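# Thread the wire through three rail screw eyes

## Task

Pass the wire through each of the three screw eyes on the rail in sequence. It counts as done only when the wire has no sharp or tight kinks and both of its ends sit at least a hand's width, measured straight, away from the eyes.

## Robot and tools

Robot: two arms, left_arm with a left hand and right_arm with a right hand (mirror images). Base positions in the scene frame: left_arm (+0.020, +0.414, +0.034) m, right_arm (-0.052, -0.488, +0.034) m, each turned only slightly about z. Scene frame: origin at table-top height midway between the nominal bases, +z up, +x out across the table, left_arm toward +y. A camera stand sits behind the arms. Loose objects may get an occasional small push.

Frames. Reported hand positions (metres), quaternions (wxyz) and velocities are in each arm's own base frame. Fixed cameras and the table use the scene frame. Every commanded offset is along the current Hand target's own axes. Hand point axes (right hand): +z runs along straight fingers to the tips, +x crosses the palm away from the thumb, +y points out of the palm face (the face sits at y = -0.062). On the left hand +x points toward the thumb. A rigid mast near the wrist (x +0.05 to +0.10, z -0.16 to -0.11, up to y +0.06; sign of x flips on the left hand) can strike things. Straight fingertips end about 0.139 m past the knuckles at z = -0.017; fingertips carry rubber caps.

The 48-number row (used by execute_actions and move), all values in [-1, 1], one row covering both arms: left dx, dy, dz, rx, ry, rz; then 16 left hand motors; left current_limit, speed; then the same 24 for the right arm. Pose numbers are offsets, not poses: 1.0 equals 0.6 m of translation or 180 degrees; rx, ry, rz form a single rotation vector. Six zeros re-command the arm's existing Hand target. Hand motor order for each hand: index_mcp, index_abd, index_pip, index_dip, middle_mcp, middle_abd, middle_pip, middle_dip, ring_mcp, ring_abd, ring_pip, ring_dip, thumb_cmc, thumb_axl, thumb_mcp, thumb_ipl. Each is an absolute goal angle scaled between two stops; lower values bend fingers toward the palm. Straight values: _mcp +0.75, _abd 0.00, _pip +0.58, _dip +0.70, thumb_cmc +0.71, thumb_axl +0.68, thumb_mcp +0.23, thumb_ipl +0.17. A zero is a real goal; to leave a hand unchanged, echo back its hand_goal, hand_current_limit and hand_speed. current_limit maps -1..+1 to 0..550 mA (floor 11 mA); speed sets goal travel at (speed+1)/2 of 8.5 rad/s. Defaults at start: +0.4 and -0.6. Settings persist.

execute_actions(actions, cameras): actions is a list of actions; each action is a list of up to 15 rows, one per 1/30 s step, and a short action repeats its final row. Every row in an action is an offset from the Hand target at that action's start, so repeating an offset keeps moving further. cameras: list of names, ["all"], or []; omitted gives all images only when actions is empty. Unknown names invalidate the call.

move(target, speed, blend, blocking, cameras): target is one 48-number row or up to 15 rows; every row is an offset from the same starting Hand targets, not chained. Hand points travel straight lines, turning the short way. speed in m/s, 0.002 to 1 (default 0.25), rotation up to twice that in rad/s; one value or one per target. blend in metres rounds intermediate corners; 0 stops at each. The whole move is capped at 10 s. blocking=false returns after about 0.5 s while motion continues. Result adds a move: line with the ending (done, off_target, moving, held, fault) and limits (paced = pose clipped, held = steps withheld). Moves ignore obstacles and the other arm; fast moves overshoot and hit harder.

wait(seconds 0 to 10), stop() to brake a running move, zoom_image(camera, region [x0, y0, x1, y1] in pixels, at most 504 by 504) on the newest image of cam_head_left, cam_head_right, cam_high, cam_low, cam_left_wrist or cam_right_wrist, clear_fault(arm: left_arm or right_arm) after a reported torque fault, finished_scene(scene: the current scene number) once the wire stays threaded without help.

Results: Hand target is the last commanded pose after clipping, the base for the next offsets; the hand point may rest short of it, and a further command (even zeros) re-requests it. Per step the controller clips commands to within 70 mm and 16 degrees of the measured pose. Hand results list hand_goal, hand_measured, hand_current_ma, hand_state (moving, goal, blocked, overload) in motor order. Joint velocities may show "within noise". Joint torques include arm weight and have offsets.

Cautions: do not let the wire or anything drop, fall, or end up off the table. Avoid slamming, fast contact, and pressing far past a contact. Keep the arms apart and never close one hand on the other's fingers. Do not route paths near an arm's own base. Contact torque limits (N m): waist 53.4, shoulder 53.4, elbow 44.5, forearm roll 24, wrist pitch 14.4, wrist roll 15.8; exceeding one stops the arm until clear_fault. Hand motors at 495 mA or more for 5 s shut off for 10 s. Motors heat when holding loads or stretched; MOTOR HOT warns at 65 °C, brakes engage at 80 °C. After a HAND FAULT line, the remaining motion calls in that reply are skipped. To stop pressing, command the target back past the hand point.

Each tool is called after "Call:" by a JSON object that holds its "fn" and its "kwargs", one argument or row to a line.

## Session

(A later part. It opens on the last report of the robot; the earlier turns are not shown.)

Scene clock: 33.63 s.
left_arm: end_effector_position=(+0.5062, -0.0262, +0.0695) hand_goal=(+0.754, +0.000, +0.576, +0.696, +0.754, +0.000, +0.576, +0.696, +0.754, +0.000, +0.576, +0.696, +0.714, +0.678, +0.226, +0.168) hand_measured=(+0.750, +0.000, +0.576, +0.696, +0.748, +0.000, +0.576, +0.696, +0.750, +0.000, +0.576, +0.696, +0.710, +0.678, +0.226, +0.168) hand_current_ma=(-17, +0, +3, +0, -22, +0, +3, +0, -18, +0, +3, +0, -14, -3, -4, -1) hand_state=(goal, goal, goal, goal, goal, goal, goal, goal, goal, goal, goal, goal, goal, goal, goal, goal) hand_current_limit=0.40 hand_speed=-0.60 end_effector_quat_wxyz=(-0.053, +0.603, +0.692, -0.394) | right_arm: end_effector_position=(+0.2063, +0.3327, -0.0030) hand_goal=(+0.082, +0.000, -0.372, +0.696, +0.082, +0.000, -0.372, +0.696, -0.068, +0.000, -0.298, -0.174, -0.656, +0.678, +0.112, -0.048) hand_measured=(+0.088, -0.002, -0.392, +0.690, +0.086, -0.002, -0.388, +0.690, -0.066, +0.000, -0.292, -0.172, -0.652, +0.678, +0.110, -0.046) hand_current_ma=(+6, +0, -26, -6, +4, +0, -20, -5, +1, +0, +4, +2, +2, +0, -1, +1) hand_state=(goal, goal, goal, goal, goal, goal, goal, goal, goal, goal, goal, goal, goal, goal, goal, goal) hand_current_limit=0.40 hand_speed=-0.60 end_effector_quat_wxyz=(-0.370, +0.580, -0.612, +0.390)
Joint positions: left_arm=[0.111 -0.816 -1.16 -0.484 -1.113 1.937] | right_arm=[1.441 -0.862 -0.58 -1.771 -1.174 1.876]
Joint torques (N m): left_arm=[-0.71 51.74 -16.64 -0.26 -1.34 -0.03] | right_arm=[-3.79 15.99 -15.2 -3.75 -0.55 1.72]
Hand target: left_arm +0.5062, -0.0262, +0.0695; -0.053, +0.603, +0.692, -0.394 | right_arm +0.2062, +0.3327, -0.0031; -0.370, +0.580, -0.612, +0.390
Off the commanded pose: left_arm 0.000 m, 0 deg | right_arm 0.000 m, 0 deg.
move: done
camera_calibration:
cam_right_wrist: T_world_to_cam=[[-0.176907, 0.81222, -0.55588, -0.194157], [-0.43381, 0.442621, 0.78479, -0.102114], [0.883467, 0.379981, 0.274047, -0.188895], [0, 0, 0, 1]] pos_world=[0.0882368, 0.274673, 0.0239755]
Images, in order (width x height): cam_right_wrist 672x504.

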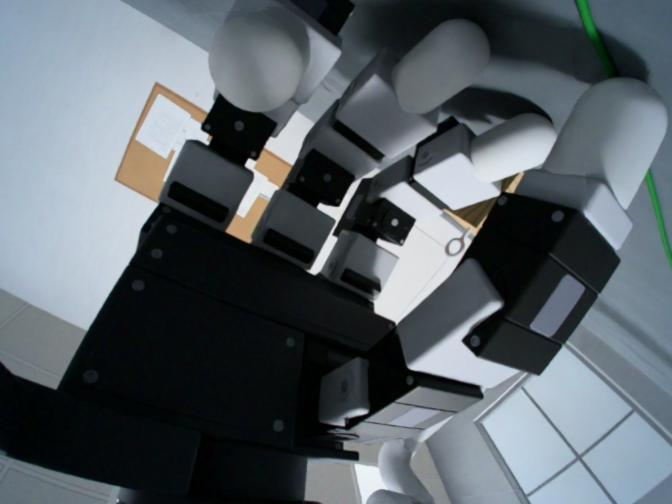

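Call:
{"fn": "move", "kwargs": {
  "target": [
    [0,0,0,0,0,0,0.754,0,0.576,0.696,0.754,0,0.576,0.696,0.754,0,0.576,0.696,0.714,0.678,0.226,0.168,0.4,-0.6,0,0.0038,0.0018,0,0,0,0.082,0,-0.372,0.696,0.082,0,-0.372,0.696,-0.068,0,-0.299,-0.174,-0.657,0.677,0.112,-0.049,0.2,-0.9],
    [0,0,0,0,0,0,0.754,0,0.576,0.696,0.754,0,0.576,0.696,0.754,0,0.576,0.696,0.714,0.678,0.226,0.168,0.4,-0.6,0,0.0038,0.0018,0,0,0,-0.30,0,-0.036,0.696,-0.30,0,-0.036,0.696,-0.068,0,-0.299,-0.174,-0.657,0.677,0.112,-0.049,0.2,-0.9]
  ],
  "cameras": ["cam_right_wrist","cam_low"],
  "speed": 0.05
}}

Call:
{"fn": "zoom_image", "kwargs": {
  "camera": "cam_right_wrist",
  "region": [400, 0, 672, 250]
}}

Scene clock: 35.43 s.
left_arm: end_effector_position=(+0.5062, -0.0262, +0.0695) hand_goal=(+0.754, +0.000, +0.576, +0.696, +0.754, +0.000, +0.576, +0.696, +0.754, +0.000, +0.576, +0.696, +0.714, +0.678, +0.226, +0.168) hand_measured=(+0.750, +0.000, +0.576, +0.696, +0.748, +0.000, +0.576, +0.696, +0.750, +0.000, +0.576, +0.696, +0.710, +0.678, +0.226, +0.168) hand_current_ma=(-17, +0, +3, +0, -22, +0, +3, +0, -18, +0, +3, +0, -14, -3, -4, -1) hand_state=(goal, goal, goal, goal, goal, goal, goal, goal, goal, goal, goal, goal, goal, goal, goal, goal) hand_current_limit=0.40 hand_speed=-0.60 end_effector_quat_wxyz=(-0.053, +0.603, +0.692, -0.394) | right_arm: end_effector_position=(+0.2063, +0.3327, -0.0056) hand_goal=(-0.300, +0.000, -0.036, +0.696, -0.300, +0.000, -0.036, +0.696, -0.068, +0.000, -0.298, -0.174, -0.656, +0.678, +0.112, -0.048) hand_measured=(+0.104, -0.004, -0.424, +0.674, +0.102, -0.004, -0.418, +0.672, -0.066, +0.000, -0.292, -0.172, -0.652, +0.678, +0.110, -0.046) hand_current_ma=(+329, -2, -330, -31, +330, -2, -330, -33, +1, +0, +4, +2, +2, +0, -1, +1) hand_state=(blocked, goal, blocked, blocked, blocked, goal, blocked, blocked, goal, goal, goal, goal, goal, goal, goal, goal) hand_current_limit=0.20 hand_speed=-0.90 end_effector_quat_wxyz=(-0.370, +0.580, -0.612, +0.390)
Joint positions: left_arm=[0.111 -0.816 -1.16 -0.484 -1.113 1.937] | right_arm=[1.441 -0.87 -0.584 -1.772 -1.175 1.881]
Joint torques (N m): left_arm=[-1.48 53.62 -16.23 -0.23 -1.41 0.08] | right_arm=[0.32 10.18 -13.63 -5 5.92 1.24]
Hand target: left_arm +0.5062, -0.0262, +0.0695; -0.053, +0.603, +0.692, -0.394 | right_arm +0.2062, +0.3327, -0.0056; -0.370, +0.580, -0.612, +0.390
Off the commanded pose: left_arm 0.000 m, 0 deg | right_arm 0.000 m, 0 deg.
move: done
camera_calibration:
cam_right_wrist: T_world_to_cam=[[-0.176938, 0.812253, -0.555822, -0.195555], [-0.433797, 0.442561, 0.784831, -0.100137], [0.883467, 0.37998, 0.274047, -0.18821], [0, 0, 0, 1]] pos_world=[0.0882369, 0.274673, 0.0214752]
Images, in order (width x height): cam_low 672x504, cam_right_wrist 672x504.

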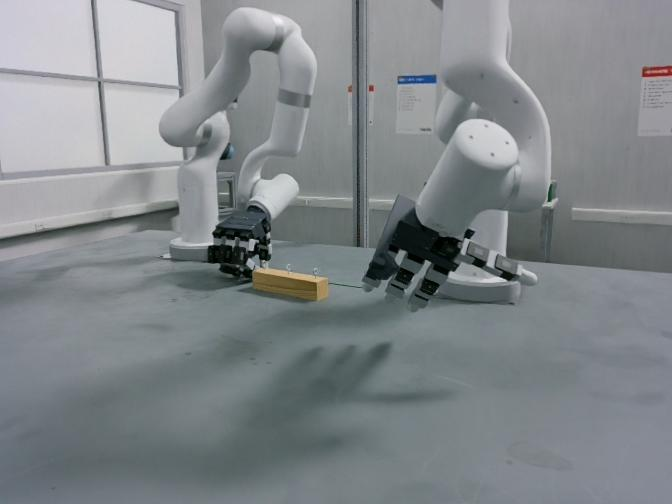

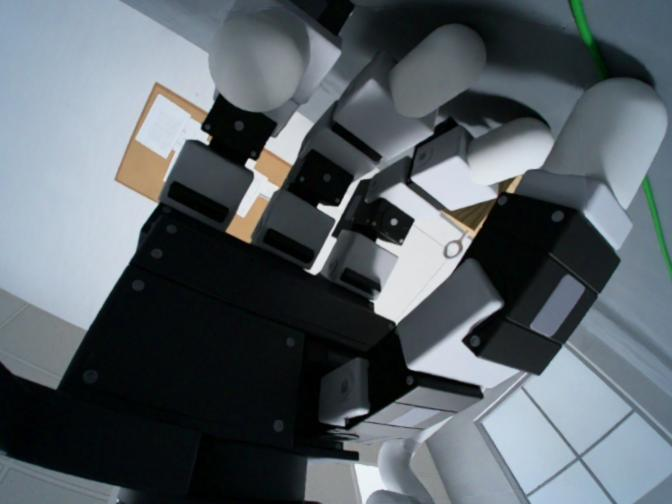

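Scaled by 1.853 from the camera's 672x504 image, which has a finer 960x720 frame.

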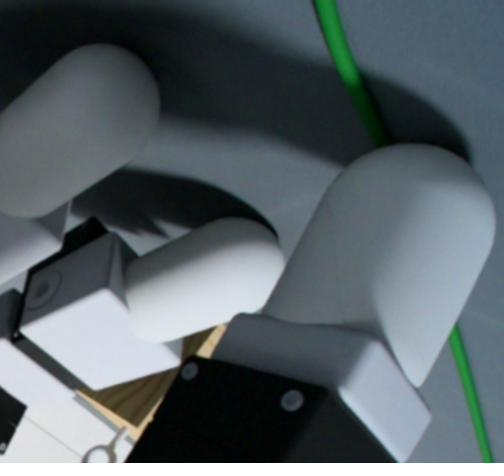

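Call:
{"fn": "move", "kwargs": {
  "target": [
    [0,0,0,0,0,0,0.754,0,0.576,0.696,0.754,0,0.576,0.696,0.754,0,0.576,0.696,0.714,0.678,0.226,0.168,0.4,-0.6,0,-0.0076,-0.0036,0,0,0,0.082,0,-0.372,0.696,0.082,0,-0.372,0.696,-0.068,0,-0.299,-0.174,-0.657,0.677,0.112,-0.049,0.2,-0.8],
    [0,0,0,0,0,0,0.754,0,0.576,0.696,0.754,0,0.576,0.696,0.754,0,0.576,0.696,0.714,0.678,0.226,0.168,0.4,-0.6,0,-0.0076,-0.0036,0,0,0,-0.123,0,-0.21,0.696,-0.123,0,-0.21,0.696,-0.068,0,-0.299,-0.174,-0.657,0.677,0.112,-0.049,0.2,-0.8],
    [0,0,0,0,0,0,0.754,0,0.576,0.696,0.754,0,0.576,0.696,0.754,0,0.576,0.696,0.714,0.678,0.226,0.168,0.4,-0.6,0,-0.0016,-0.0008,0,0,0,-0.123,0,-0.21,0.696,-0.123,0,-0.21,0.696,-0.068,0,-0.299,-0.174,-0.657,0.677,0.112,-0.049,0.2,-0.8]
  ],
  "cameras": ["cam_right_wrist"],
  "speed": 0.05
}}

Call:
{"fn": "zoom_image", "kwargs": {
  "camera": "cam_right_wrist",
  "region": [400, 0, 672, 250]
}}

Scene clock: 38.57 s.
left_arm: end_effector_position=(+0.5062, -0.0262, +0.0695) hand_goal=(+0.754, +0.000, +0.576, +0.696, +0.754, +0.000, +0.576, +0.696, +0.754, +0.000, +0.576, +0.696, +0.714, +0.678, +0.226, +0.168) hand_measured=(+0.750, +0.000, +0.576, +0.696, +0.748, +0.000, +0.576, +0.696, +0.750, +0.000, +0.576, +0.696, +0.710, +0.678, +0.226, +0.168) hand_current_ma=(-17, +0, +3, +0, -22, +0, +3, +0, -18, +0, +3, +0, -14, -3, -4, -1) hand_state=(goal, goal, goal, goal, goal, goal, goal, goal, goal, goal, goal, goal, goal, goal, goal, goal) hand_current_limit=0.40 hand_speed=-0.60 end_effector_quat_wxyz=(-0.053, +0.603, +0.692, -0.394) | right_arm: end_effector_position=(+0.2062, +0.3327, -0.0045) hand_goal=(-0.122, +0.000, -0.210, +0.696, -0.122, +0.000, -0.210, +0.696, -0.068, +0.000, -0.298, -0.174, -0.656, +0.678, +0.112, -0.048) hand_measured=(-0.114, -0.004, -0.226, +0.692, -0.116, -0.004, -0.222, +0.692, -0.066, +0.000, -0.292, -0.172, -0.652, +0.678, +0.110, -0.046) hand_current_ma=(+9, -2, -20, -3, +6, -2, -14, -3, +1, +0, +4, +2, +2, +0, -1, +1) hand_state=(goal, goal, goal, goal, goal, goal, goal, goal, goal, goal, goal, goal, goal, goal, goal, goal) hand_current_limit=0.20 hand_speed=-0.80 end_effector_quat_wxyz=(-0.370, +0.580, -0.612, +0.390)
Joint positions: left_arm=[0.111 -0.816 -1.16 -0.484 -1.113 1.937] | right_arm=[1.441 -0.867 -0.582 -1.772 -1.175 1.879]
Joint torques (N m): left_arm=[-0.61 53.79 -16.67 -0.15 -1.35 -0.03] | right_arm=[4.52 15.54 -15.43 -3.75 -0.49 1.9]
Hand target: left_arm +0.5062, -0.0262, +0.0695; -0.053, +0.603, +0.692, -0.394 | right_arm +0.2062, +0.3327, -0.0045; -0.370, +0.580, -0.612, +0.390
Off the commanded pose: left_arm 0.000 m, 0 deg | right_arm 0.000 m, 0 deg.
move: done
camera_calibration:
cam_right_wrist: T_world_to_cam=[[-0.176857, 0.812241, -0.555865, -0.194946], [-0.433879, 0.442591, 0.784769, -0.101], [0.883442, 0.37997, 0.274139, -0.188509], [0, 0, 0, 1]] pos_world=[0.088237, 0.274673, 0.0225756]
Images, in order (width x height): cam_right_wrist 672x504.

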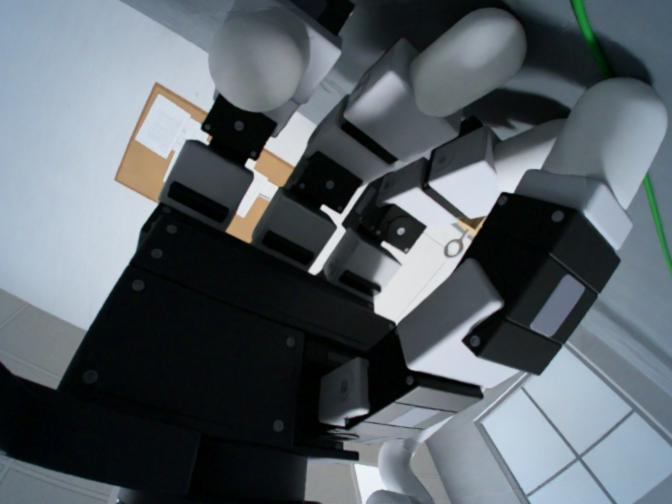

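Scaled by 1.853 from the camera's 672x504 image, which has a finer 960x720 frame.

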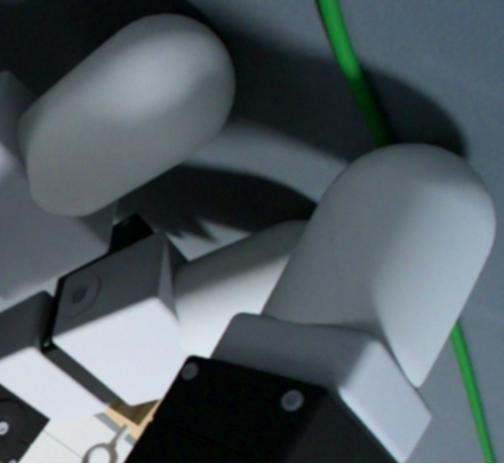

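Call:
{"fn": "move", "kwargs": {
  "target": [
    [0,0,0,0,0,0,0.754,0,0.576,0.696,0.754,0,0.576,0.696,0.754,0,0.576,0.696,0.714,0.678,0.226,0.168,0.4,-0.6,0,0,0,0,0,0,-0.22,0,-0.12,0.696,-0.22,0,-0.12,0.696,-0.068,0,-0.299,-0.174,-0.657,0.677,0.112,-0.049,0.2,-0.9],
    [0,0,0,0,0,0,0.754,0,0.576,0.696,0.754,0,0.576,0.696,0.754,0,0.576,0.696,0.714,0.678,0.226,0.168,0.4,-0.6,0,0,0,0,0,0,-0.33,0,-0.035,0.696,-0.33,0,-0.035,0.696,-0.068,0,-0.299,-0.174,-0.657,0.677,0.112,-0.049,0.2,-0.9]
  ],
  "cameras": ["cam_right_wrist"],
  "speed": 0.05
}}

Call:
{"fn": "zoom_image", "kwargs": {
  "camera": "cam_right_wrist",
  "region": [400, 0, 672, 250]
}}

Scene clock: 40.03 s.
left_arm: end_effector_position=(+0.5062, -0.0262, +0.0695) hand_goal=(+0.754, +0.000, +0.576, +0.696, +0.754, +0.000, +0.576, +0.696, +0.754, +0.000, +0.576, +0.696, +0.714, +0.678, +0.226, +0.168) hand_measured=(+0.750, +0.000, +0.576, +0.696, +0.748, +0.000, +0.576, +0.696, +0.750, +0.000, +0.576, +0.696, +0.710, +0.678, +0.226, +0.168) hand_current_ma=(-17, +0, +3, +0, -22, +0, +3, +0, -18, +0, +3, +0, -14, -3, -4, -1) hand_state=(goal, goal, goal, goal, goal, goal, goal, goal, goal, goal, goal, goal, goal, goal, goal, goal) hand_current_limit=0.40 hand_speed=-0.60 end_effector_quat_wxyz=(-0.053, +0.603, +0.692, -0.394) | right_arm: end_effector_position=(+0.2062, +0.3327, -0.0046) hand_goal=(-0.330, +0.000, -0.034, +0.696, -0.330, +0.000, -0.034, +0.696, -0.068, +0.000, -0.298, -0.174, -0.656, +0.678, +0.112, -0.048) hand_measured=(-0.322, -0.004, -0.034, +0.694, -0.322, -0.004, -0.034, +0.694, -0.066, +0.000, -0.292, -0.172, -0.652, +0.678, +0.110, -0.046) hand_current_ma=(+7, -1, +0, -1, +7, -2, +0, -1, +1, +0, +4, +2, +2, +0, -1, +1) hand_state=(goal, goal, goal, goal, goal, goal, goal, goal, goal, goal, goal, goal, goal, goal, goal, goal) hand_current_limit=0.20 hand_speed=-0.90 end_effector_quat_wxyz=(-0.369, +0.580, -0.612, +0.390)
Joint positions: left_arm=[0.111 -0.816 -1.16 -0.484 -1.113 1.937] | right_arm=[1.441 -0.867 -0.582 -1.772 -1.174 1.879]
Joint torques (N m): left_arm=[-1.88 51.62 -16.85 -0.54 -1.43 -0.04] | right_arm=[-2.31 27.21 -12.28 -0.95 -3.94 1.1]
Hand target: left_arm +0.5062, -0.0262, +0.0695; -0.053, +0.603, +0.692, -0.394 | right_arm +0.2062, +0.3327, -0.0045; -0.370, +0.580, -0.612, +0.390
Off the commanded pose: left_arm 0.000 m, 0 deg | right_arm 0.000 m, 0 deg.
move: done
camera_calibration:
cam_right_wrist: T_world_to_cam=[[-0.177165, 0.812225, -0.555791, -0.194909], [-0.433461, 0.442607, 0.784991, -0.100966], [0.883586, 0.379987, 0.273653, -0.18836], [0, 0, 0, 1]] pos_world=[0.0881362, 0.274573, 0.0224742]
Images, in order (width x height): cam_right_wrist 672x504.

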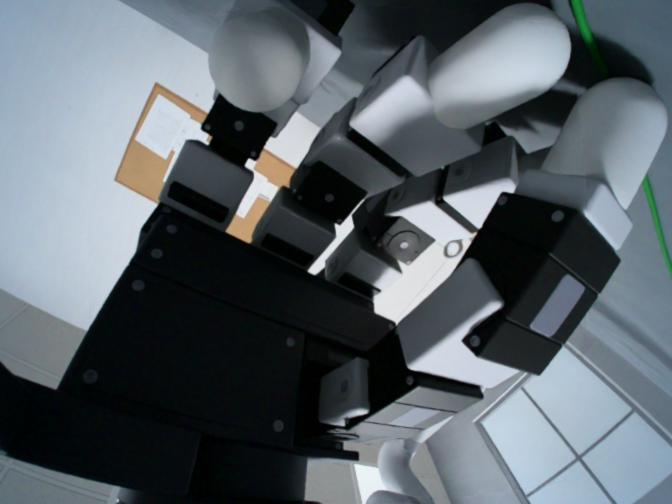

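Scaled by 1.853 from the camera's 672x504 image, which has a finer 960x720 frame.

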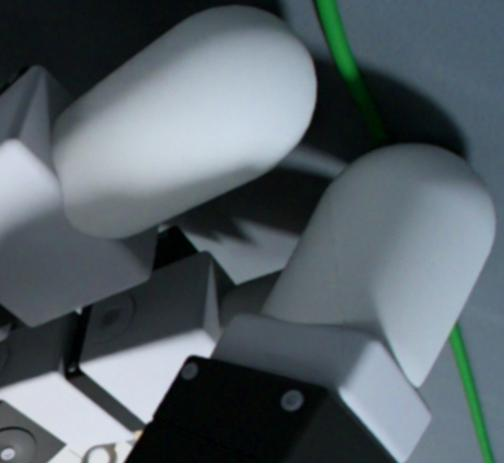

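Call:
{"fn": "move", "kwargs": {
  "target": [
    [0,0,0,0,0,0,0.754,0,0.576,0.696,0.754,0,0.576,0.696,0.754,0,0.576,0.696,0.714,0.678,0.226,0.168,0.4,-0.6,0,0,0,0,0,0,-0.41,0,0.035,0.696,-0.41,0,0.035,0.696,-0.068,0,-0.299,-0.174,-0.657,0.677,0.112,-0.049,0.2,-0.9],
    [0,0,0,0,0,0,0.754,0,0.576,0.696,0.754,0,0.576,0.696,0.754,0,0.576,0.696,0.714,0.678,0.226,0.168,0.4,-0.6,0,0,0,0,0,0,-0.5,0,0.11,0.696,-0.5,0,0.11,0.696,-0.068,0,-0.299,-0.174,-0.657,0.677,0.112,-0.049,0.2,-0.9]
  ],
  "cameras": ["cam_right_wrist"],
  "speed": 0.05
}}

Call:
{"fn": "zoom_image", "kwargs": {
  "camera": "cam_right_wrist",
  "region": [400, 0, 672, 250]
}}

Scene clock: 41.27 s.
left_arm: end_effector_position=(+0.5062, -0.0262, +0.0695) hand_goal=(+0.754, +0.000, +0.576, +0.696, +0.754, +0.000, +0.576, +0.696, +0.754, +0.000, +0.576, +0.696, +0.714, +0.678, +0.226, +0.168) hand_measured=(+0.750, +0.000, +0.576, +0.696, +0.748, +0.000, +0.576, +0.696, +0.750, +0.000, +0.576, +0.696, +0.710, +0.678, +0.226, +0.168) hand_current_ma=(-17, +0, +3, +0, -22, +0, +3, +0, -18, +0, +3, +0, -14, -3, -4, -1) hand_state=(goal, goal, goal, goal, goal, goal, goal, goal, goal, goal, goal, goal, goal, goal, goal, goal) hand_current_limit=0.40 hand_speed=-0.60 end_effector_quat_wxyz=(-0.053, +0.603, +0.692, -0.394) | right_arm: end_effector_position=(+0.2062, +0.3327, -0.0045) hand_goal=(-0.500, +0.000, +0.110, +0.696, -0.500, +0.000, +0.110, +0.696, -0.068, +0.000, -0.298, -0.174, -0.656, +0.678, +0.112, -0.048) hand_measured=(-0.482, -0.002, +0.112, +0.694, -0.490, -0.004, +0.110, +0.694, -0.066, +0.000, -0.292, -0.172, -0.656, +0.678, +0.112, -0.046) hand_current_ma=(+26, +0, +1, +0, +12, -2, +0, -1, +1, +0, +4, +2, +0, +0, +0, +1) hand_state=(goal, goal, goal, goal, goal, goal, goal, goal, goal, goal, goal, goal, goal, goal, goal, goal) hand_current_limit=0.20 hand_speed=-0.90 end_effector_quat_wxyz=(-0.370, +0.580, -0.612, +0.390)
Joint positions: left_arm=[0.111 -0.816 -1.16 -0.484 -1.113 1.937] | right_arm=[1.441 -0.867 -0.582 -1.772 -1.175 1.879]
Joint torques (N m): left_arm=[-0.92 52.77 -16.72 -0.1 -1.4 -0.01] | right_arm=[-4.5 40.55 -8.67 2.28 -4.39 0.28]
Hand target: left_arm +0.5062, -0.0262, +0.0695; -0.053, +0.603, +0.692, -0.394 | right_arm +0.2062, +0.3327, -0.0045; -0.370, +0.580, -0.612, +0.390
Off the commanded pose: left_arm 0.000 m, 0 deg | right_arm 0.000 m, 0 deg.
move: done
camera_calibration:
cam_right_wrist: T_world_to_cam=[[-0.177028, 0.812226, -0.555833, -0.195001], [-0.433617, 0.442622, 0.784896, -0.100999], [0.883537, 0.379967, 0.273838, -0.188393], [0, 0, 0, 1]] pos_world=[0.0881364, 0.274673, 0.0224748]
Images, in order (width x height): cam_right_wrist 672x504.

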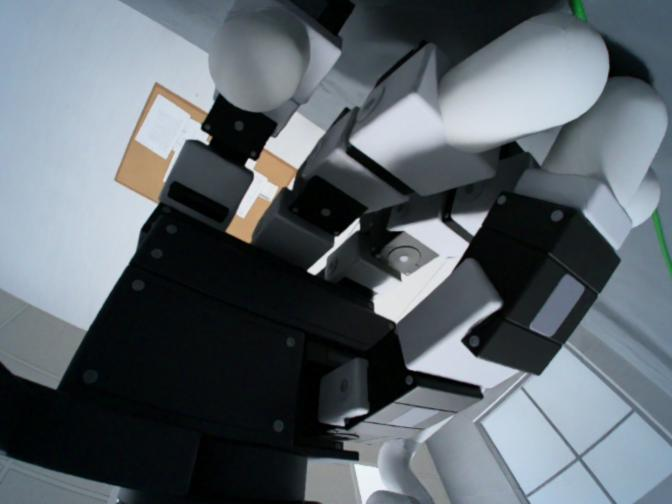

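Scaled by 1.853 from the camera's 672x504 image, which has a finer 960x720 frame.

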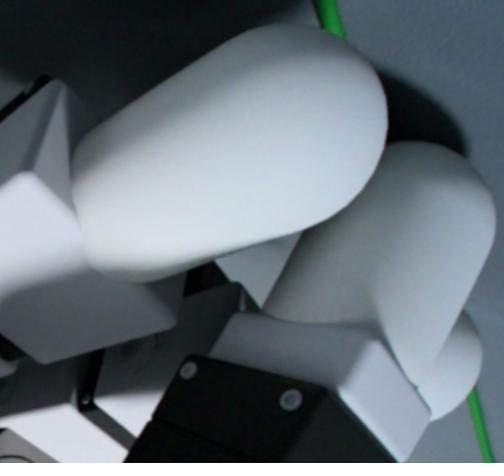

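Call:
{"fn": "move", "kwargs": {
  "target": [
    [0,0,0,0,0,0,0.754,0,0.576,0.696,0.754,0,0.576,0.696,0.754,0,0.576,0.696,0.714,0.678,0.226,0.168,0.4,-0.6,0,0,0,0,0,0,-0.58,0,0.15,0.696,-0.58,0,0.15,0.696,-0.068,0,-0.299,-0.174,-0.657,0.677,0.112,-0.049,0.2,-0.9],
    [0,0,0,0,0,0,0.754,0,0.576,0.696,0.754,0,0.576,0.696,0.754,0,0.576,0.696,0.714,0.678,0.226,0.168,0.4,-0.6,0,0,0,0,0,0,-0.65,0,0.18,0.696,-0.65,0,0.18,0.696,-0.068,0,-0.299,-0.174,-0.657,0.677,0.112,-0.049,0.2,-0.9]
  ],
  "cameras": ["cam_right_wrist"],
  "speed": 0.05
}}

Call:
{"fn": "zoom_image", "kwargs": {
  "camera": "cam_right_wrist",
  "region": [400, 0, 672, 250]
}}

Scene clock: 42.57 s.
left_arm: end_effector_position=(+0.5062, -0.0262, +0.0695) hand_goal=(+0.754, +0.000, +0.576, +0.696, +0.754, +0.000, +0.576, +0.696, +0.754, +0.000, +0.576, +0.696, +0.714, +0.678, +0.226, +0.168) hand_measured=(+0.750, +0.000, +0.576, +0.696, +0.748, +0.000, +0.576, +0.696, +0.750, +0.000, +0.576, +0.696, +0.710, +0.678, +0.226, +0.168) hand_current_ma=(-17, +0, +3, +0, -22, +0, +3, +0, -18, +0, +3, +0, -14, -3, -4, -1) hand_state=(goal, goal, goal, goal, goal, goal, goal, goal, goal, goal, goal, goal, goal, goal, goal, goal) hand_current_limit=0.40 hand_speed=-0.60 end_effector_quat_wxyz=(-0.053, +0.603, +0.692, -0.394) | right_arm: end_effector_position=(+0.2062, +0.3327, -0.0045) hand_goal=(-0.650, +0.000, +0.180, +0.696, -0.650, +0.000, +0.180, +0.696, -0.068, +0.000, -0.298, -0.174, -0.656, +0.678, +0.112, -0.048) hand_measured=(-0.594, +0.004, +0.192, +0.698, -0.604, -0.002, +0.184, +0.694, -0.066, +0.000, -0.292, -0.172, -0.660, +0.678, +0.122, -0.046) hand_current_ma=(+130, +3, +13, +1, +97, -1, +3, -1, +1, +0, +4, +2, -2, +0, +16, +1) hand_state=(blocked, goal, goal, goal, blocked, goal, goal, goal, goal, goal, goal, goal, goal, goal, goal, goal) hand_current_limit=0.20 hand_speed=-0.90 end_effector_quat_wxyz=(-0.370, +0.580, -0.612, +0.390)
Joint positions: left_arm=[0.111 -0.816 -1.16 -0.484 -1.113 1.937] | right_arm=[1.441 -0.867 -0.582 -1.772 -1.175 1.879]
Joint torques (N m): left_arm=[-1.65 52.7 -16.18 -0.12 -1.5 -0.08] | right_arm=[-4.78 43.76 -4.25 2.4 -4.19 -0.53]
Hand target: left_arm +0.5062, -0.0262, +0.0695; -0.053, +0.603, +0.692, -0.394 | right_arm +0.2062, +0.3327, -0.0045; -0.370, +0.580, -0.612, +0.390
Off the commanded pose: left_arm 0.000 m, 0 deg | right_arm 0.000 m, 0 deg.
move: done
camera_calibration:
cam_right_wrist: T_world_to_cam=[[-0.177036, 0.812234, -0.555819, -0.195003], [-0.433614, 0.442608, 0.784906, -0.100996], [0.883537, 0.379967, 0.273838, -0.188393], [0, 0, 0, 1]] pos_world=[0.0881364, 0.274673, 0.0224748]
Images, in order (width x height): cam_right_wrist 672x504.

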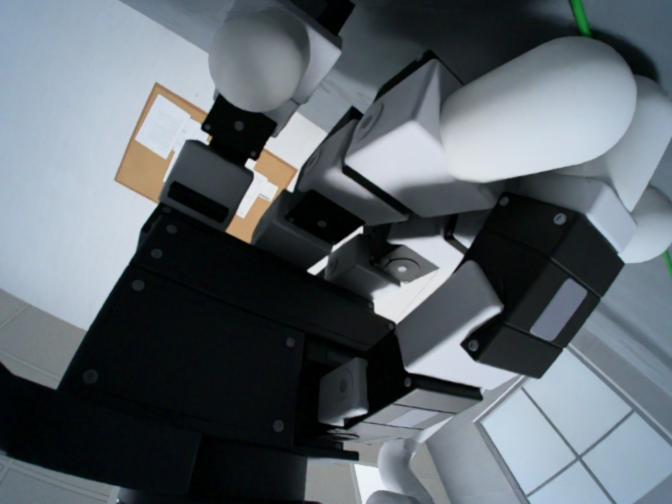

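Scaled by 1.853 from the camera's 672x504 image, which has a finer 960x720 frame.

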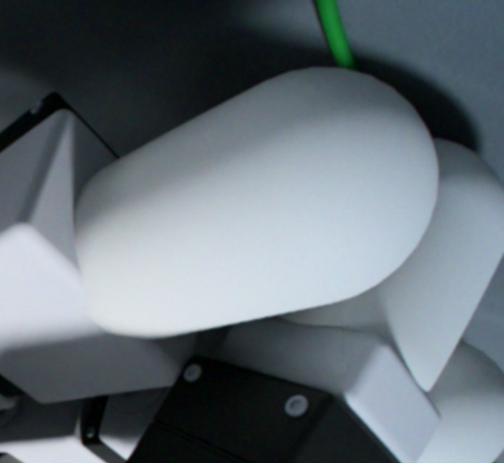

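Call:
{"fn": "move", "kwargs": {
  "target": [
    [0,0,0,0,0,0,0.754,0,0.576,0.696,0.754,0,0.576,0.696,0.754,0,0.576,0.696,0.714,0.678,0.226,0.168,0.4,-0.6,0,0,0,0,0,0,-0.7,0,0.18,0.696,-0.8,0,0.18,0.696,-0.068,0,-0.299,-0.174,-0.657,0.677,0.112,-0.049,0.2,-0.9],
    [0,0,0,0,0,0,0.754,0,0.576,0.696,0.754,0,0.576,0.696,0.754,0,0.576,0.696,0.714,0.678,0.226,0.168,0.4,-0.6,0,-0.0453,-0.0211,0,0,0,-0.7,0,0.18,0.696,-0.8,0,0.18,0.696,-0.068,0,-0.299,-0.174,-0.657,0.677,0.112,-0.049,0.2,-0.9]
  ],
  "cameras": ["cam_right_wrist","cam_high","cam_low"],
  "speed": 0.03
}}

Call:
{"fn": "zoom_image", "kwargs": {
  "camera": "cam_right_wrist",
  "region": [400, 0, 672, 250]
}}

Scene clock: 44.63 s.
left_arm: end_effector_position=(+0.5062, -0.0262, +0.0695) hand_goal=(+0.754, +0.000, +0.576, +0.696, +0.754, +0.000, +0.576, +0.696, +0.754, +0.000, +0.576, +0.696, +0.714, +0.678, +0.226, +0.168) hand_measured=(+0.750, +0.000, +0.576, +0.696, +0.748, +0.000, +0.576, +0.696, +0.750, +0.000, +0.576, +0.696, +0.710, +0.678, +0.226, +0.168) hand_current_ma=(-17, +0, +3, +0, -22, +0, +3, +0, -18, +0, +3, +0, -14, -3, -4, -1) hand_state=(goal, goal, goal, goal, goal, goal, goal, goal, goal, goal, goal, goal, goal, goal, goal, goal) hand_current_limit=0.40 hand_speed=-0.60 end_effector_quat_wxyz=(-0.053, +0.603, +0.692, -0.394) | right_arm: end_effector_position=(+0.2062, +0.3327, +0.0254) hand_goal=(-0.700, +0.000, +0.180, +0.696, -0.800, +0.000, +0.180, +0.696, -0.068, +0.000, -0.298, -0.174, -0.656, +0.678, +0.112, -0.048) hand_measured=(-0.626, +0.014, +0.200, +0.702, -0.646, +0.000, +0.194, +0.696, -0.066, +0.000, -0.292, -0.172, -0.664, +0.672, +0.142, -0.042) hand_current_ma=(+196, +13, +27, +4, +330, +0, +17, +0, +1, +0, +4, +2, -8, -5, +73, +8) hand_state=(blocked, goal, goal, goal, blocked, goal, goal, goal, goal, goal, goal, goal, goal, goal, blocked, goal) hand_current_limit=0.20 hand_speed=-0.90 end_effector_quat_wxyz=(-0.370, +0.580, -0.612, +0.390)
Joint positions: left_arm=[0.111 -0.816 -1.16 -0.484 -1.113 1.937] | right_arm=[1.441 -0.769 -0.543 -1.747 -1.164 1.817]
Joint torques (N m): left_arm=[-0.57 53.18 -16.99 -0.54 -1.36 0.1] | right_arm=[0.28 43.67 5.06 3.31 0.75 -1.63]
Hand target: left_arm +0.5062, -0.0262, +0.0695; -0.053, +0.603, +0.692, -0.394 | right_arm +0.2062, +0.3327, +0.0255; -0.370, +0.580, -0.612, +0.390
Off the commanded pose: left_arm 0.000 m, 0 deg | right_arm 0.000 m, 0 deg.
move: done
camera_calibration:
cam_right_wrist: T_world_to_cam=[[-0.177036, 0.812234, -0.555819, -0.178329], [-0.433614, 0.442608, 0.784906, -0.124543], [0.883537, 0.379967, 0.273838, -0.196608], [0, 0, 0, 1]] pos_world=[0.0881364, 0.274673, 0.0524748]
Images, in order (width x height): cam_high 672x504, cam_low 672x504, cam_right_wrist 672x504.

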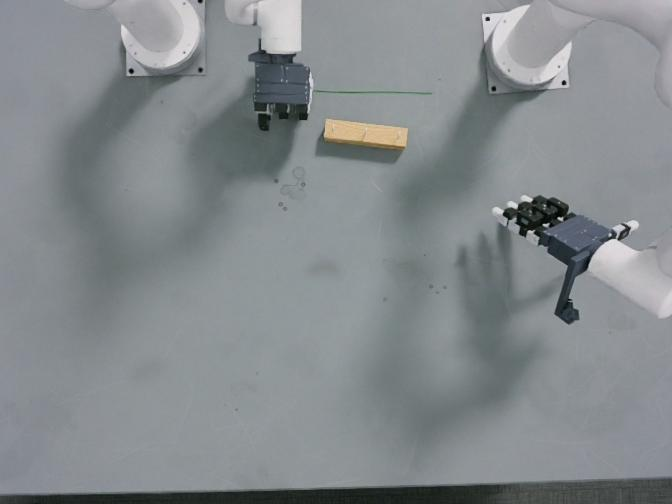

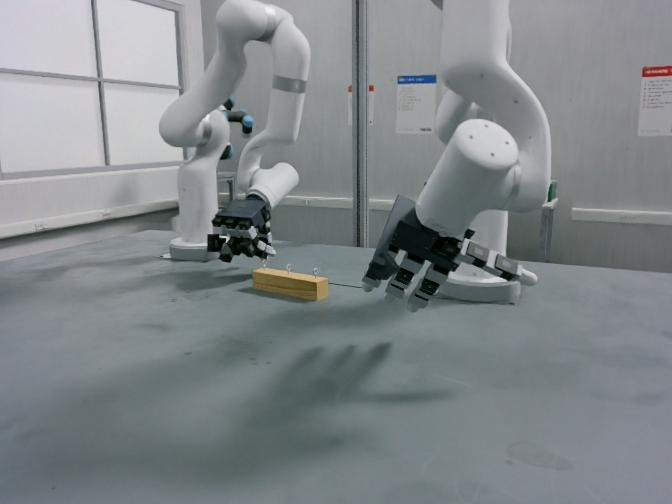

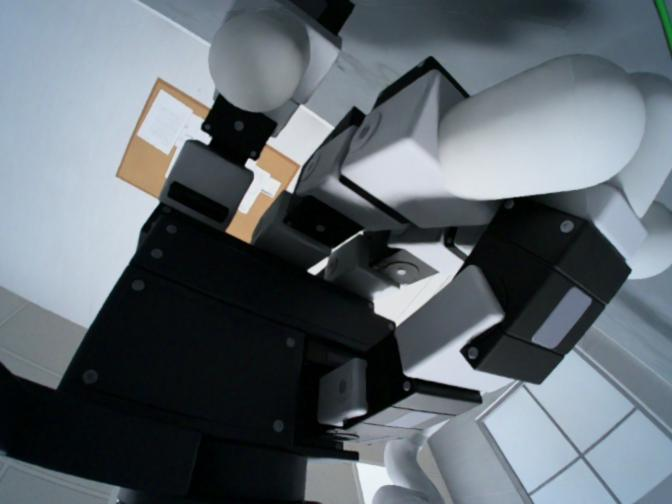

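Scaled by 1.853 from the camera's 672x504 image, which has a finer 960x720 frame.

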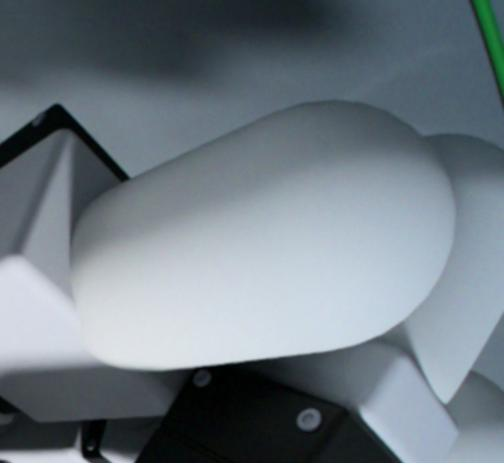

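Call:
{"fn": "move", "kwargs": {
  "target": [
    [0,0,0,0,0,0,0.754,0,0.576,0.696,0.754,0,0.576,0.696,0.754,0,0.576,0.696,0.714,0.678,0.226,0.168,0.4,-0.6,0,0,0,0,0,0,-0.05,0,-0.193,0.696,-0.05,0,-0.193,0.696,-0.068,0,-0.299,-0.174,-0.657,0.677,0.112,-0.049,0.2,-0.7],
    [0,0,0,0,0,0,0.754,0,0.576,0.696,0.754,0,0.576,0.696,0.754,0,0.576,0.696,0.714,0.678,0.226,0.168,0.4,-0.6,0,0.0302,0.0141,0,0,0,-0.126,0,-0.193,0.696,-0.126,0,-0.193,0.696,-0.068,0,-0.299,-0.174,-0.657,0.677,0.112,-0.049,0.2,-0.7]
  ],
  "cameras": ["cam_right_wrist"],
  "speed": 0.05
}}

Call:
{"fn": "zoom_image", "kwargs": {
  "camera": "cam_right_wrist",
  "region": [400, 0, 672, 250]
}}

Scene clock: 48.93 s.
left_arm: end_effector_position=(+0.5062, -0.0262, +0.0695) hand_goal=(+0.754, +0.000, +0.576, +0.696, +0.754, +0.000, +0.576, +0.696, +0.754, +0.000, +0.576, +0.696, +0.714, +0.678, +0.226, +0.168) hand_measured=(+0.750, +0.000, +0.576, +0.696, +0.748, +0.000, +0.576, +0.696, +0.750, +0.000, +0.576, +0.696, +0.710, +0.678, +0.226, +0.168) hand_current_ma=(-17, +0, +3, +0, -22, +0, +3, +0, -18, +0, +3, +0, -14, -3, -4, -1) hand_state=(goal, goal, goal, goal, goal, goal, goal, goal, goal, goal, goal, goal, goal, goal, goal, goal) hand_current_limit=0.40 hand_speed=-0.60 end_effector_quat_wxyz=(-0.053, +0.603, +0.692, -0.394) | right_arm: end_effector_position=(+0.2062, +0.3327, +0.0055) hand_goal=(-0.126, +0.000, -0.192, +0.696, -0.126, +0.000, -0.192, +0.696, -0.068, +0.000, -0.298, -0.174, -0.656, +0.678, +0.112, -0.048) hand_measured=(-0.122, +0.002, -0.186, +0.700, -0.122, +0.000, -0.186, +0.696, -0.066, +0.000, -0.292, -0.172, -0.658, +0.676, +0.114, -0.046) hand_current_ma=(+2, +1, +5, +2, +2, +0, +4, +0, +1, +0, +4, +2, -1, -1, +1, +1) hand_state=(goal, goal, goal, goal, goal, goal, goal, goal, goal, goal, goal, goal, goal, goal, goal, goal) hand_current_limit=0.20 hand_speed=-0.70 end_effector_quat_wxyz=(-0.370, +0.580, -0.612, +0.390)
Joint positions: left_arm=[0.111 -0.816 -1.16 -0.484 -1.113 1.937] | right_arm=[1.441 -0.835 -0.568 -1.764 -1.171 1.859]
Joint torques (N m): left_arm=[-1.96 52.95 -17.03 -0.36 -1.38 -0.02] | right_arm=[-4.5 18.92 -16.18 -2.94 -4.2 1.92]
Hand target: left_arm +0.5062, -0.0262, +0.0695; -0.053, +0.603, +0.692, -0.394 | right_arm +0.2062, +0.3327, +0.0055; -0.370, +0.580, -0.612, +0.390
Off the commanded pose: left_arm 0.000 m, 0 deg | right_arm 0.000 m, 0 deg.
move: done
camera_calibration:
cam_right_wrist: T_world_to_cam=[[-0.177028, 0.812226, -0.555833, -0.189443], [-0.433617, 0.442622, 0.784896, -0.108848], [0.883537, 0.379967, 0.273838, -0.191131], [0, 0, 0, 1]] pos_world=[0.0881364, 0.274673, 0.0324748]
Images, in order (width x height): cam_right_wrist 672x504.

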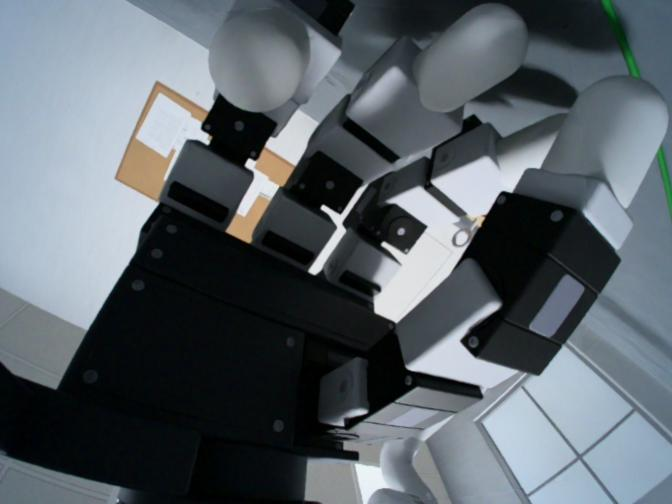

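Scaled by 1.853 from the camera's 672x504 image, which has a finer 960x720 frame.

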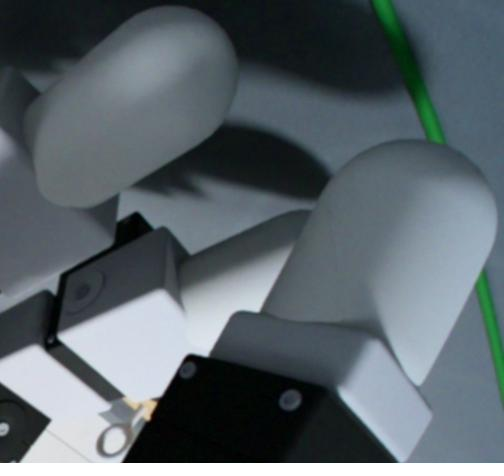

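Call:
{"fn": "move", "kwargs": {
  "target": [
    [0,0,0,0,0,0,0.754,0,0.576,0.696,0.754,0,0.576,0.696,0.754,0,0.576,0.696,0.714,0.678,0.226,0.168,0.4,-0.6,-0.0002,0.0137,0.01,0,0,0,-0.126,0,-0.193,0.696,-0.126,0,-0.193,0.696,-0.068,0,-0.299,-0.174,-0.657,0.677,0.112,-0.049,0.3,-0.9],
    [0,0,0,0,0,0,0.754,0,0.576,0.696,0.754,0,0.576,0.696,0.754,0,0.576,0.696,0.714,0.678,0.226,0.168,0.4,-0.6,-0.0002,0.0137,0.01,0,0,0,-0.278,0,-0.035,0.696,-0.278,0,-0.035,0.696,-0.068,0,-0.299,-0.174,-0.657,0.677,0.112,-0.049,0.3,-0.9],
    [0,0,0,0,0,0,0.754,0,0.576,0.696,0.754,0,0.576,0.696,0.754,0,0.576,0.696,0.714,0.678,0.226,0.168,0.4,-0.6,-0.0002,0.0137,0.01,0,0,0,-0.364,0,0.067,0.696,-0.364,0,0.067,0.696,-0.068,0,-0.299,-0.174,-0.657,0.677,0.112,-0.049,0.3,-0.9]
  ],
  "cameras": ["cam_right_wrist"],
  "speed": 0.05
}}

Call:
{"fn": "zoom_image", "kwargs": {
  "camera": "cam_right_wrist",
  "region": [400, 0, 672, 250]
}}

Scene clock: 61.67 s.
left_arm: end_effector_position=(+0.5062, -0.0262, +0.0695) hand_goal=(+0.754, +0.000, +0.576, +0.696, +0.754, +0.000, +0.576, +0.696, +0.754, +0.000, +0.576, +0.696, +0.714, +0.678, +0.226, +0.168) hand_measured=(+0.750, +0.000, +0.576, +0.696, +0.748, +0.000, +0.576, +0.696, +0.750, +0.000, +0.576, +0.696, +0.710, +0.678, +0.226, +0.168) hand_current_ma=(-17, +0, +3, +0, -22, +0, +3, +0, -18, +0, +3, +0, -14, -3, -4, -1) hand_state=(goal, goal, goal, goal, goal, goal, goal, goal, goal, goal, goal, goal, goal, goal, goal, goal) hand_current_limit=0.40 hand_speed=-0.60 end_effector_quat_wxyz=(-0.053, +0.603, +0.692, -0.394) | right_arm: end_effector_position=(+0.2082, +0.3327, -0.0046) hand_goal=(-0.364, +0.000, +0.068, +0.696, -0.364, +0.000, +0.068, +0.696, -0.068, +0.000, -0.298, -0.174, -0.656, +0.678, +0.112, -0.048) hand_measured=(-0.356, +0.000, +0.056, +0.692, -0.356, -0.002, +0.058, +0.692, -0.066, +0.000, -0.292, -0.172, -0.658, +0.676, +0.114, -0.046) hand_current_ma=(+7, +0, -12, -3, +7, -1, -9, -3, +1, +0, +4, +2, -1, -1, +1, +1) hand_state=(goal, goal, goal, goal, goal, goal, goal, goal, goal, goal, goal, goal, goal, goal, goal, goal) hand_current_limit=0.30 hand_speed=-0.90 end_effector_quat_wxyz=(-0.369, +0.580, -0.612, +0.390)
Joint positions: left_arm=[0.111 -0.816 -1.16 -0.484 -1.113 1.937] | right_arm=[1.435 -0.867 -0.583 -1.777 -1.176 1.878]
Joint torques (N m): left_arm=[-0.59 52.83 -17.25 0.31 -1.36 0.08] | right_arm=[1.75 32.15 -12.75 0.49 -2.29 1.09]
Hand target: left_arm +0.5062, -0.0262, +0.0695; -0.053, +0.603, +0.692, -0.394 | right_arm +0.2082, +0.3327, -0.0045; -0.370, +0.580, -0.612, +0.390
Off the commanded pose: left_arm 0.000 m, 0 deg | right_arm 0.000 m, 0 deg.
move: done
camera_calibration:
cam_right_wrist: T_world_to_cam=[[-0.177115, 0.812195, -0.55585, -0.194549], [-0.433438, 0.442689, 0.784957, -0.100123], [0.883607, 0.379955, 0.273629, -0.190119], [0, 0, 0, 1]] pos_world=[0.090136, 0.274572, 0.0224746]
Images, in order (width x height): cam_right_wrist 672x504.

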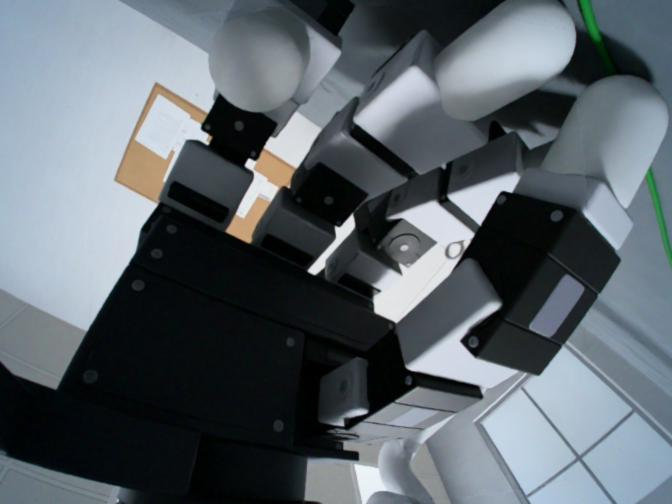

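Scaled by 1.853 from the camera's 672x504 image, which has a finer 960x720 frame.

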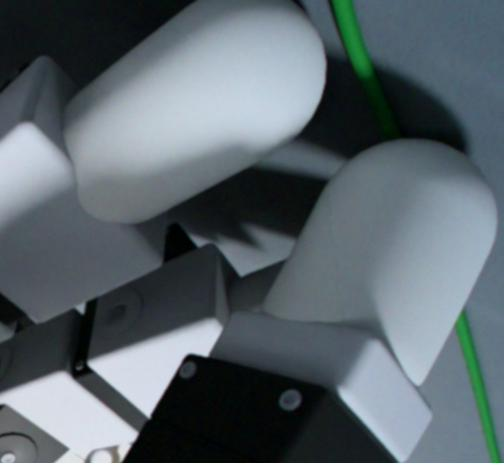

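Call:
{"fn": "move", "kwargs": {
  "target": [
    [0,0,0,0,0,0,0.754,0,0.576,0.696,0.754,0,0.576,0.696,0.754,0,0.576,0.696,0.714,0.678,0.226,0.168,0.4,-0.6,0,0,0,0,0,0,-0.46,0,0.19,0.696,-0.46,0,0.19,0.696,-0.068,0,-0.299,-0.174,-0.657,0.677,0.112,-0.049,0.3,-0.9],
    [0,0,0,0,0,0,0.754,0,0.576,0.696,0.754,0,0.576,0.696,0.754,0,0.576,0.696,0.714,0.678,0.226,0.168,0.4,-0.6,0,0,0,0,0,0,-0.581,0,0.353,0.696,-0.581,0,0.353,0.696,-0.068,0,-0.299,-0.174,-0.657,0.677,0.112,-0.049,0.3,-0.9]
  ],
  "cameras": ["cam_right_wrist"],
  "speed": 0.05
}}

Call:
{"fn": "zoom_image", "kwargs": {
  "camera": "cam_right_wrist",
  "region": [400, 0, 672, 250]
}}

Scene clock: 63.30 s.
left_arm: end_effector_position=(+0.5062, -0.0262, +0.0695) hand_goal=(+0.754, +0.000, +0.576, +0.696, +0.754, +0.000, +0.576, +0.696, +0.754, +0.000, +0.576, +0.696, +0.714, +0.678, +0.226, +0.168) hand_measured=(+0.750, +0.000, +0.576, +0.696, +0.748, +0.000, +0.576, +0.696, +0.750, +0.000, +0.576, +0.696, +0.710, +0.678, +0.226, +0.168) hand_current_ma=(-17, +0, +3, +0, -22, +0, +3, +0, -18, +0, +3, +0, -14, -3, -4, -1) hand_state=(goal, goal, goal, goal, goal, goal, goal, goal, goal, goal, goal, goal, goal, goal, goal, goal) hand_current_limit=0.40 hand_speed=-0.60 end_effector_quat_wxyz=(-0.053, +0.603, +0.692, -0.394) | right_arm: end_effector_position=(+0.2082, +0.3327, -0.0045) hand_goal=(-0.580, +0.000, +0.354, +0.696, -0.580, +0.000, +0.354, +0.696, -0.068, +0.000, -0.298, -0.174, -0.656, +0.678, +0.112, -0.048) hand_measured=(-0.574, +0.000, +0.348, +0.694, -0.568, -0.002, +0.352, +0.694, -0.066, +0.000, -0.292, -0.172, -0.658, +0.676, +0.114, -0.046) hand_current_ma=(+4, +0, -4, -1, +13, -1, +0, -1, +1, +0, +4, +2, -1, -1, +1, +1) hand_state=(goal, goal, goal, goal, goal, goal, goal, goal, goal, goal, goal, goal, goal, goal, goal, goal) hand_current_limit=0.30 hand_speed=-0.90 end_effector_quat_wxyz=(-0.370, +0.580, -0.612, +0.390)
Joint positions: left_arm=[0.111 -0.816 -1.16 -0.484 -1.113 1.937] | right_arm=[1.435 -0.867 -0.583 -1.777 -1.176 1.878]
Joint torques (N m): left_arm=[-1.21 51.83 -17.64 -0.5 -1.55 -0.03] | right_arm=[7.06 44 -10.51 2.27 0.99 0.7]
Hand target: left_arm +0.5062, -0.0262, +0.0695; -0.053, +0.603, +0.692, -0.394 | right_arm +0.2082, +0.3327, -0.0045; -0.370, +0.580, -0.612, +0.390
Off the commanded pose: left_arm 0.000 m, 0 deg | right_arm 0.000 m, 0 deg.
move: done
camera_calibration:
cam_right_wrist: T_world_to_cam=[[-0.177028, 0.812226, -0.555833, -0.194647], [-0.433617, 0.442622, 0.784896, -0.100132], [0.883537, 0.379967, 0.273838, -0.19016], [0, 0, 0, 1]] pos_world=[0.0901364, 0.274673, 0.0224748]
Images, in order (width x height): cam_right_wrist 672x504.

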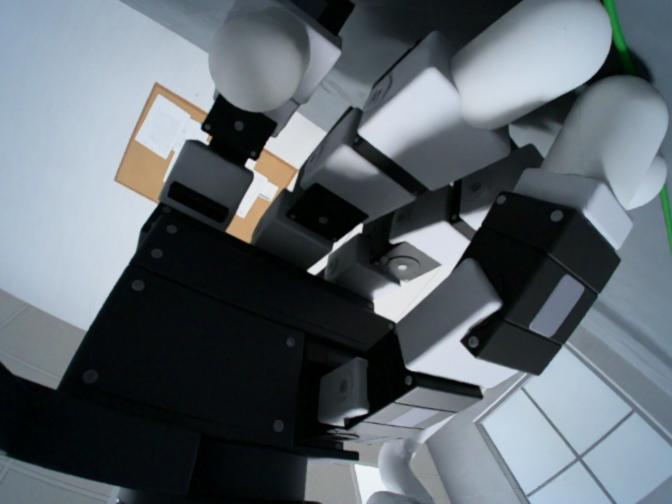

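Scaled by 1.853 from the camera's 672x504 image, which has a finer 960x720 frame.

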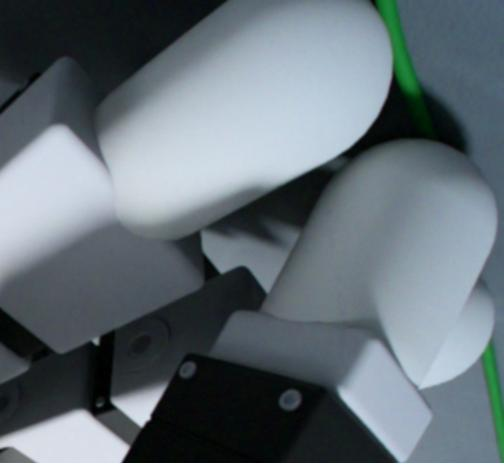

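Call:
{"fn": "move", "kwargs": {
  "target": [
    [0,0,0,0,0,0,0.754,0,0.576,0.696,0.754,0,0.576,0.696,0.754,0,0.576,0.696,0.714,0.678,0.226,0.168,0.4,-0.6,0,-0.0227,-0.0106,0,0,0,-0.581,0,0.353,0.696,-0.581,0,0.353,0.696,-0.068,0,-0.299,-0.174,-0.657,0.677,0.112,-0.049,0.3,-0.7],
    [0,0,0,0,0,0,0.754,0,0.576,0.696,0.754,0,0.576,0.696,0.754,0,0.576,0.696,0.714,0.678,0.226,0.168,0.4,-0.6,0,-0.0227,-0.0106,0,0,0,-0.018,0,-0.334,0.696,-0.018,0,-0.334,0.696,-0.068,0,-0.299,-0.174,-0.657,0.677,0,0.081,0.3,-0.7]
  ],
  "cameras": ["cam_right_wrist"],
  "speed": 0.05
}}

Call:
{"fn": "zoom_image", "kwargs": {
  "camera": "cam_right_wrist",
  "region": [400, 0, 672, 250]
}}

Scene clock: 67.03 s.
left_arm: end_effector_position=(+0.5062, -0.0262, +0.0695) hand_goal=(+0.754, +0.000, +0.576, +0.696, +0.754, +0.000, +0.576, +0.696, +0.754, +0.000, +0.576, +0.696, +0.714, +0.678, +0.226, +0.168) hand_measured=(+0.750, +0.000, +0.576, +0.696, +0.748, +0.000, +0.576, +0.696, +0.750, +0.000, +0.576, +0.696, +0.710, +0.678, +0.226, +0.168) hand_current_ma=(-17, +0, +3, +0, -22, +0, +3, +0, -18, +0, +3, +0, -14, -3, -4, -1) hand_state=(goal, goal, goal, goal, goal, goal, goal, goal, goal, goal, goal, goal, goal, goal, goal, goal) hand_current_limit=0.40 hand_speed=-0.60 end_effector_quat_wxyz=(-0.053, +0.603, +0.692, -0.394) | right_arm: end_effector_position=(+0.2082, +0.3327, +0.0105) hand_goal=(-0.018, +0.000, -0.334, +0.696, -0.018, +0.000, -0.334, +0.696, -0.068, +0.000, -0.298, -0.174, -0.656, +0.678, +0.000, +0.082) hand_measured=(-0.022, +0.000, -0.328, +0.694, -0.022, -0.002, -0.328, +0.694, -0.066, +0.000, -0.292, -0.172, -0.658, +0.676, +0.002, +0.080) hand_current_ma=(-2, +0, +6, -1, -2, -1, +4, -1, +1, +0, +4, +2, -1, -1, +1, -2) hand_state=(goal, goal, goal, goal, goal, goal, goal, goal, goal, goal, goal, goal, goal, goal, goal, goal) hand_current_limit=0.30 hand_speed=-0.70 end_effector_quat_wxyz=(-0.370, +0.580, -0.612, +0.390)
Joint positions: left_arm=[0.111 -0.816 -1.16 -0.484 -1.113 1.937] | right_arm=[1.435 -0.818 -0.562 -1.766 -1.171 1.848]
Joint torques (N m): left_arm=[-0.74 53.92 -17.15 -0.45 -1.38 0.03] | right_arm=[6.54 43.31 6.37 3.4 0.46 -1.59]
Hand target: left_arm +0.5062, -0.0262, +0.0695; -0.053, +0.603, +0.692, -0.394 | right_arm +0.2082, +0.3327, +0.0105; -0.370, +0.580, -0.612, +0.390
Off the commanded pose: left_arm 0.000 m, 0 deg | right_arm 0.000 m, 0 deg.
move: done
camera_calibration:
cam_right_wrist: T_world_to_cam=[[-0.177036, 0.812234, -0.555819, -0.186256], [-0.433614, 0.442608, 0.784906, -0.11198], [0.883537, 0.379967, 0.273838, -0.194295], [0, 0, 0, 1]] pos_world=[0.0901364, 0.274673, 0.0375748]
Images, in order (width x height): cam_right_wrist 672x504.

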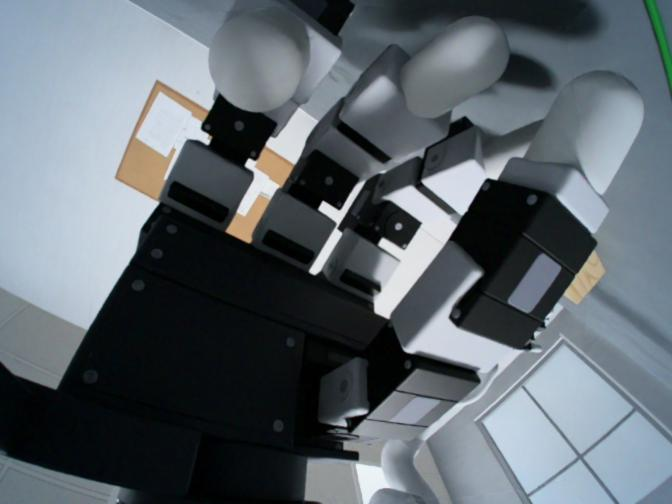

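Scaled by 1.853 from the camera's 672x504 image, which has a finer 960x720 frame.

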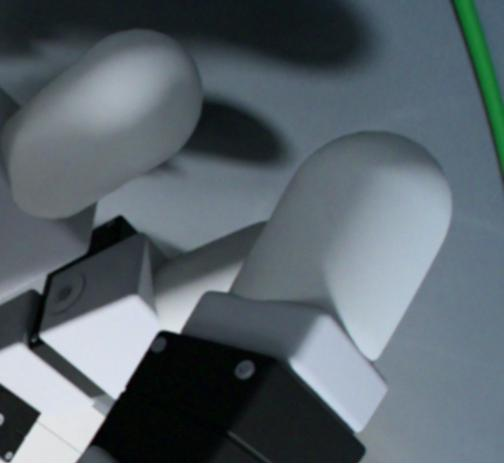

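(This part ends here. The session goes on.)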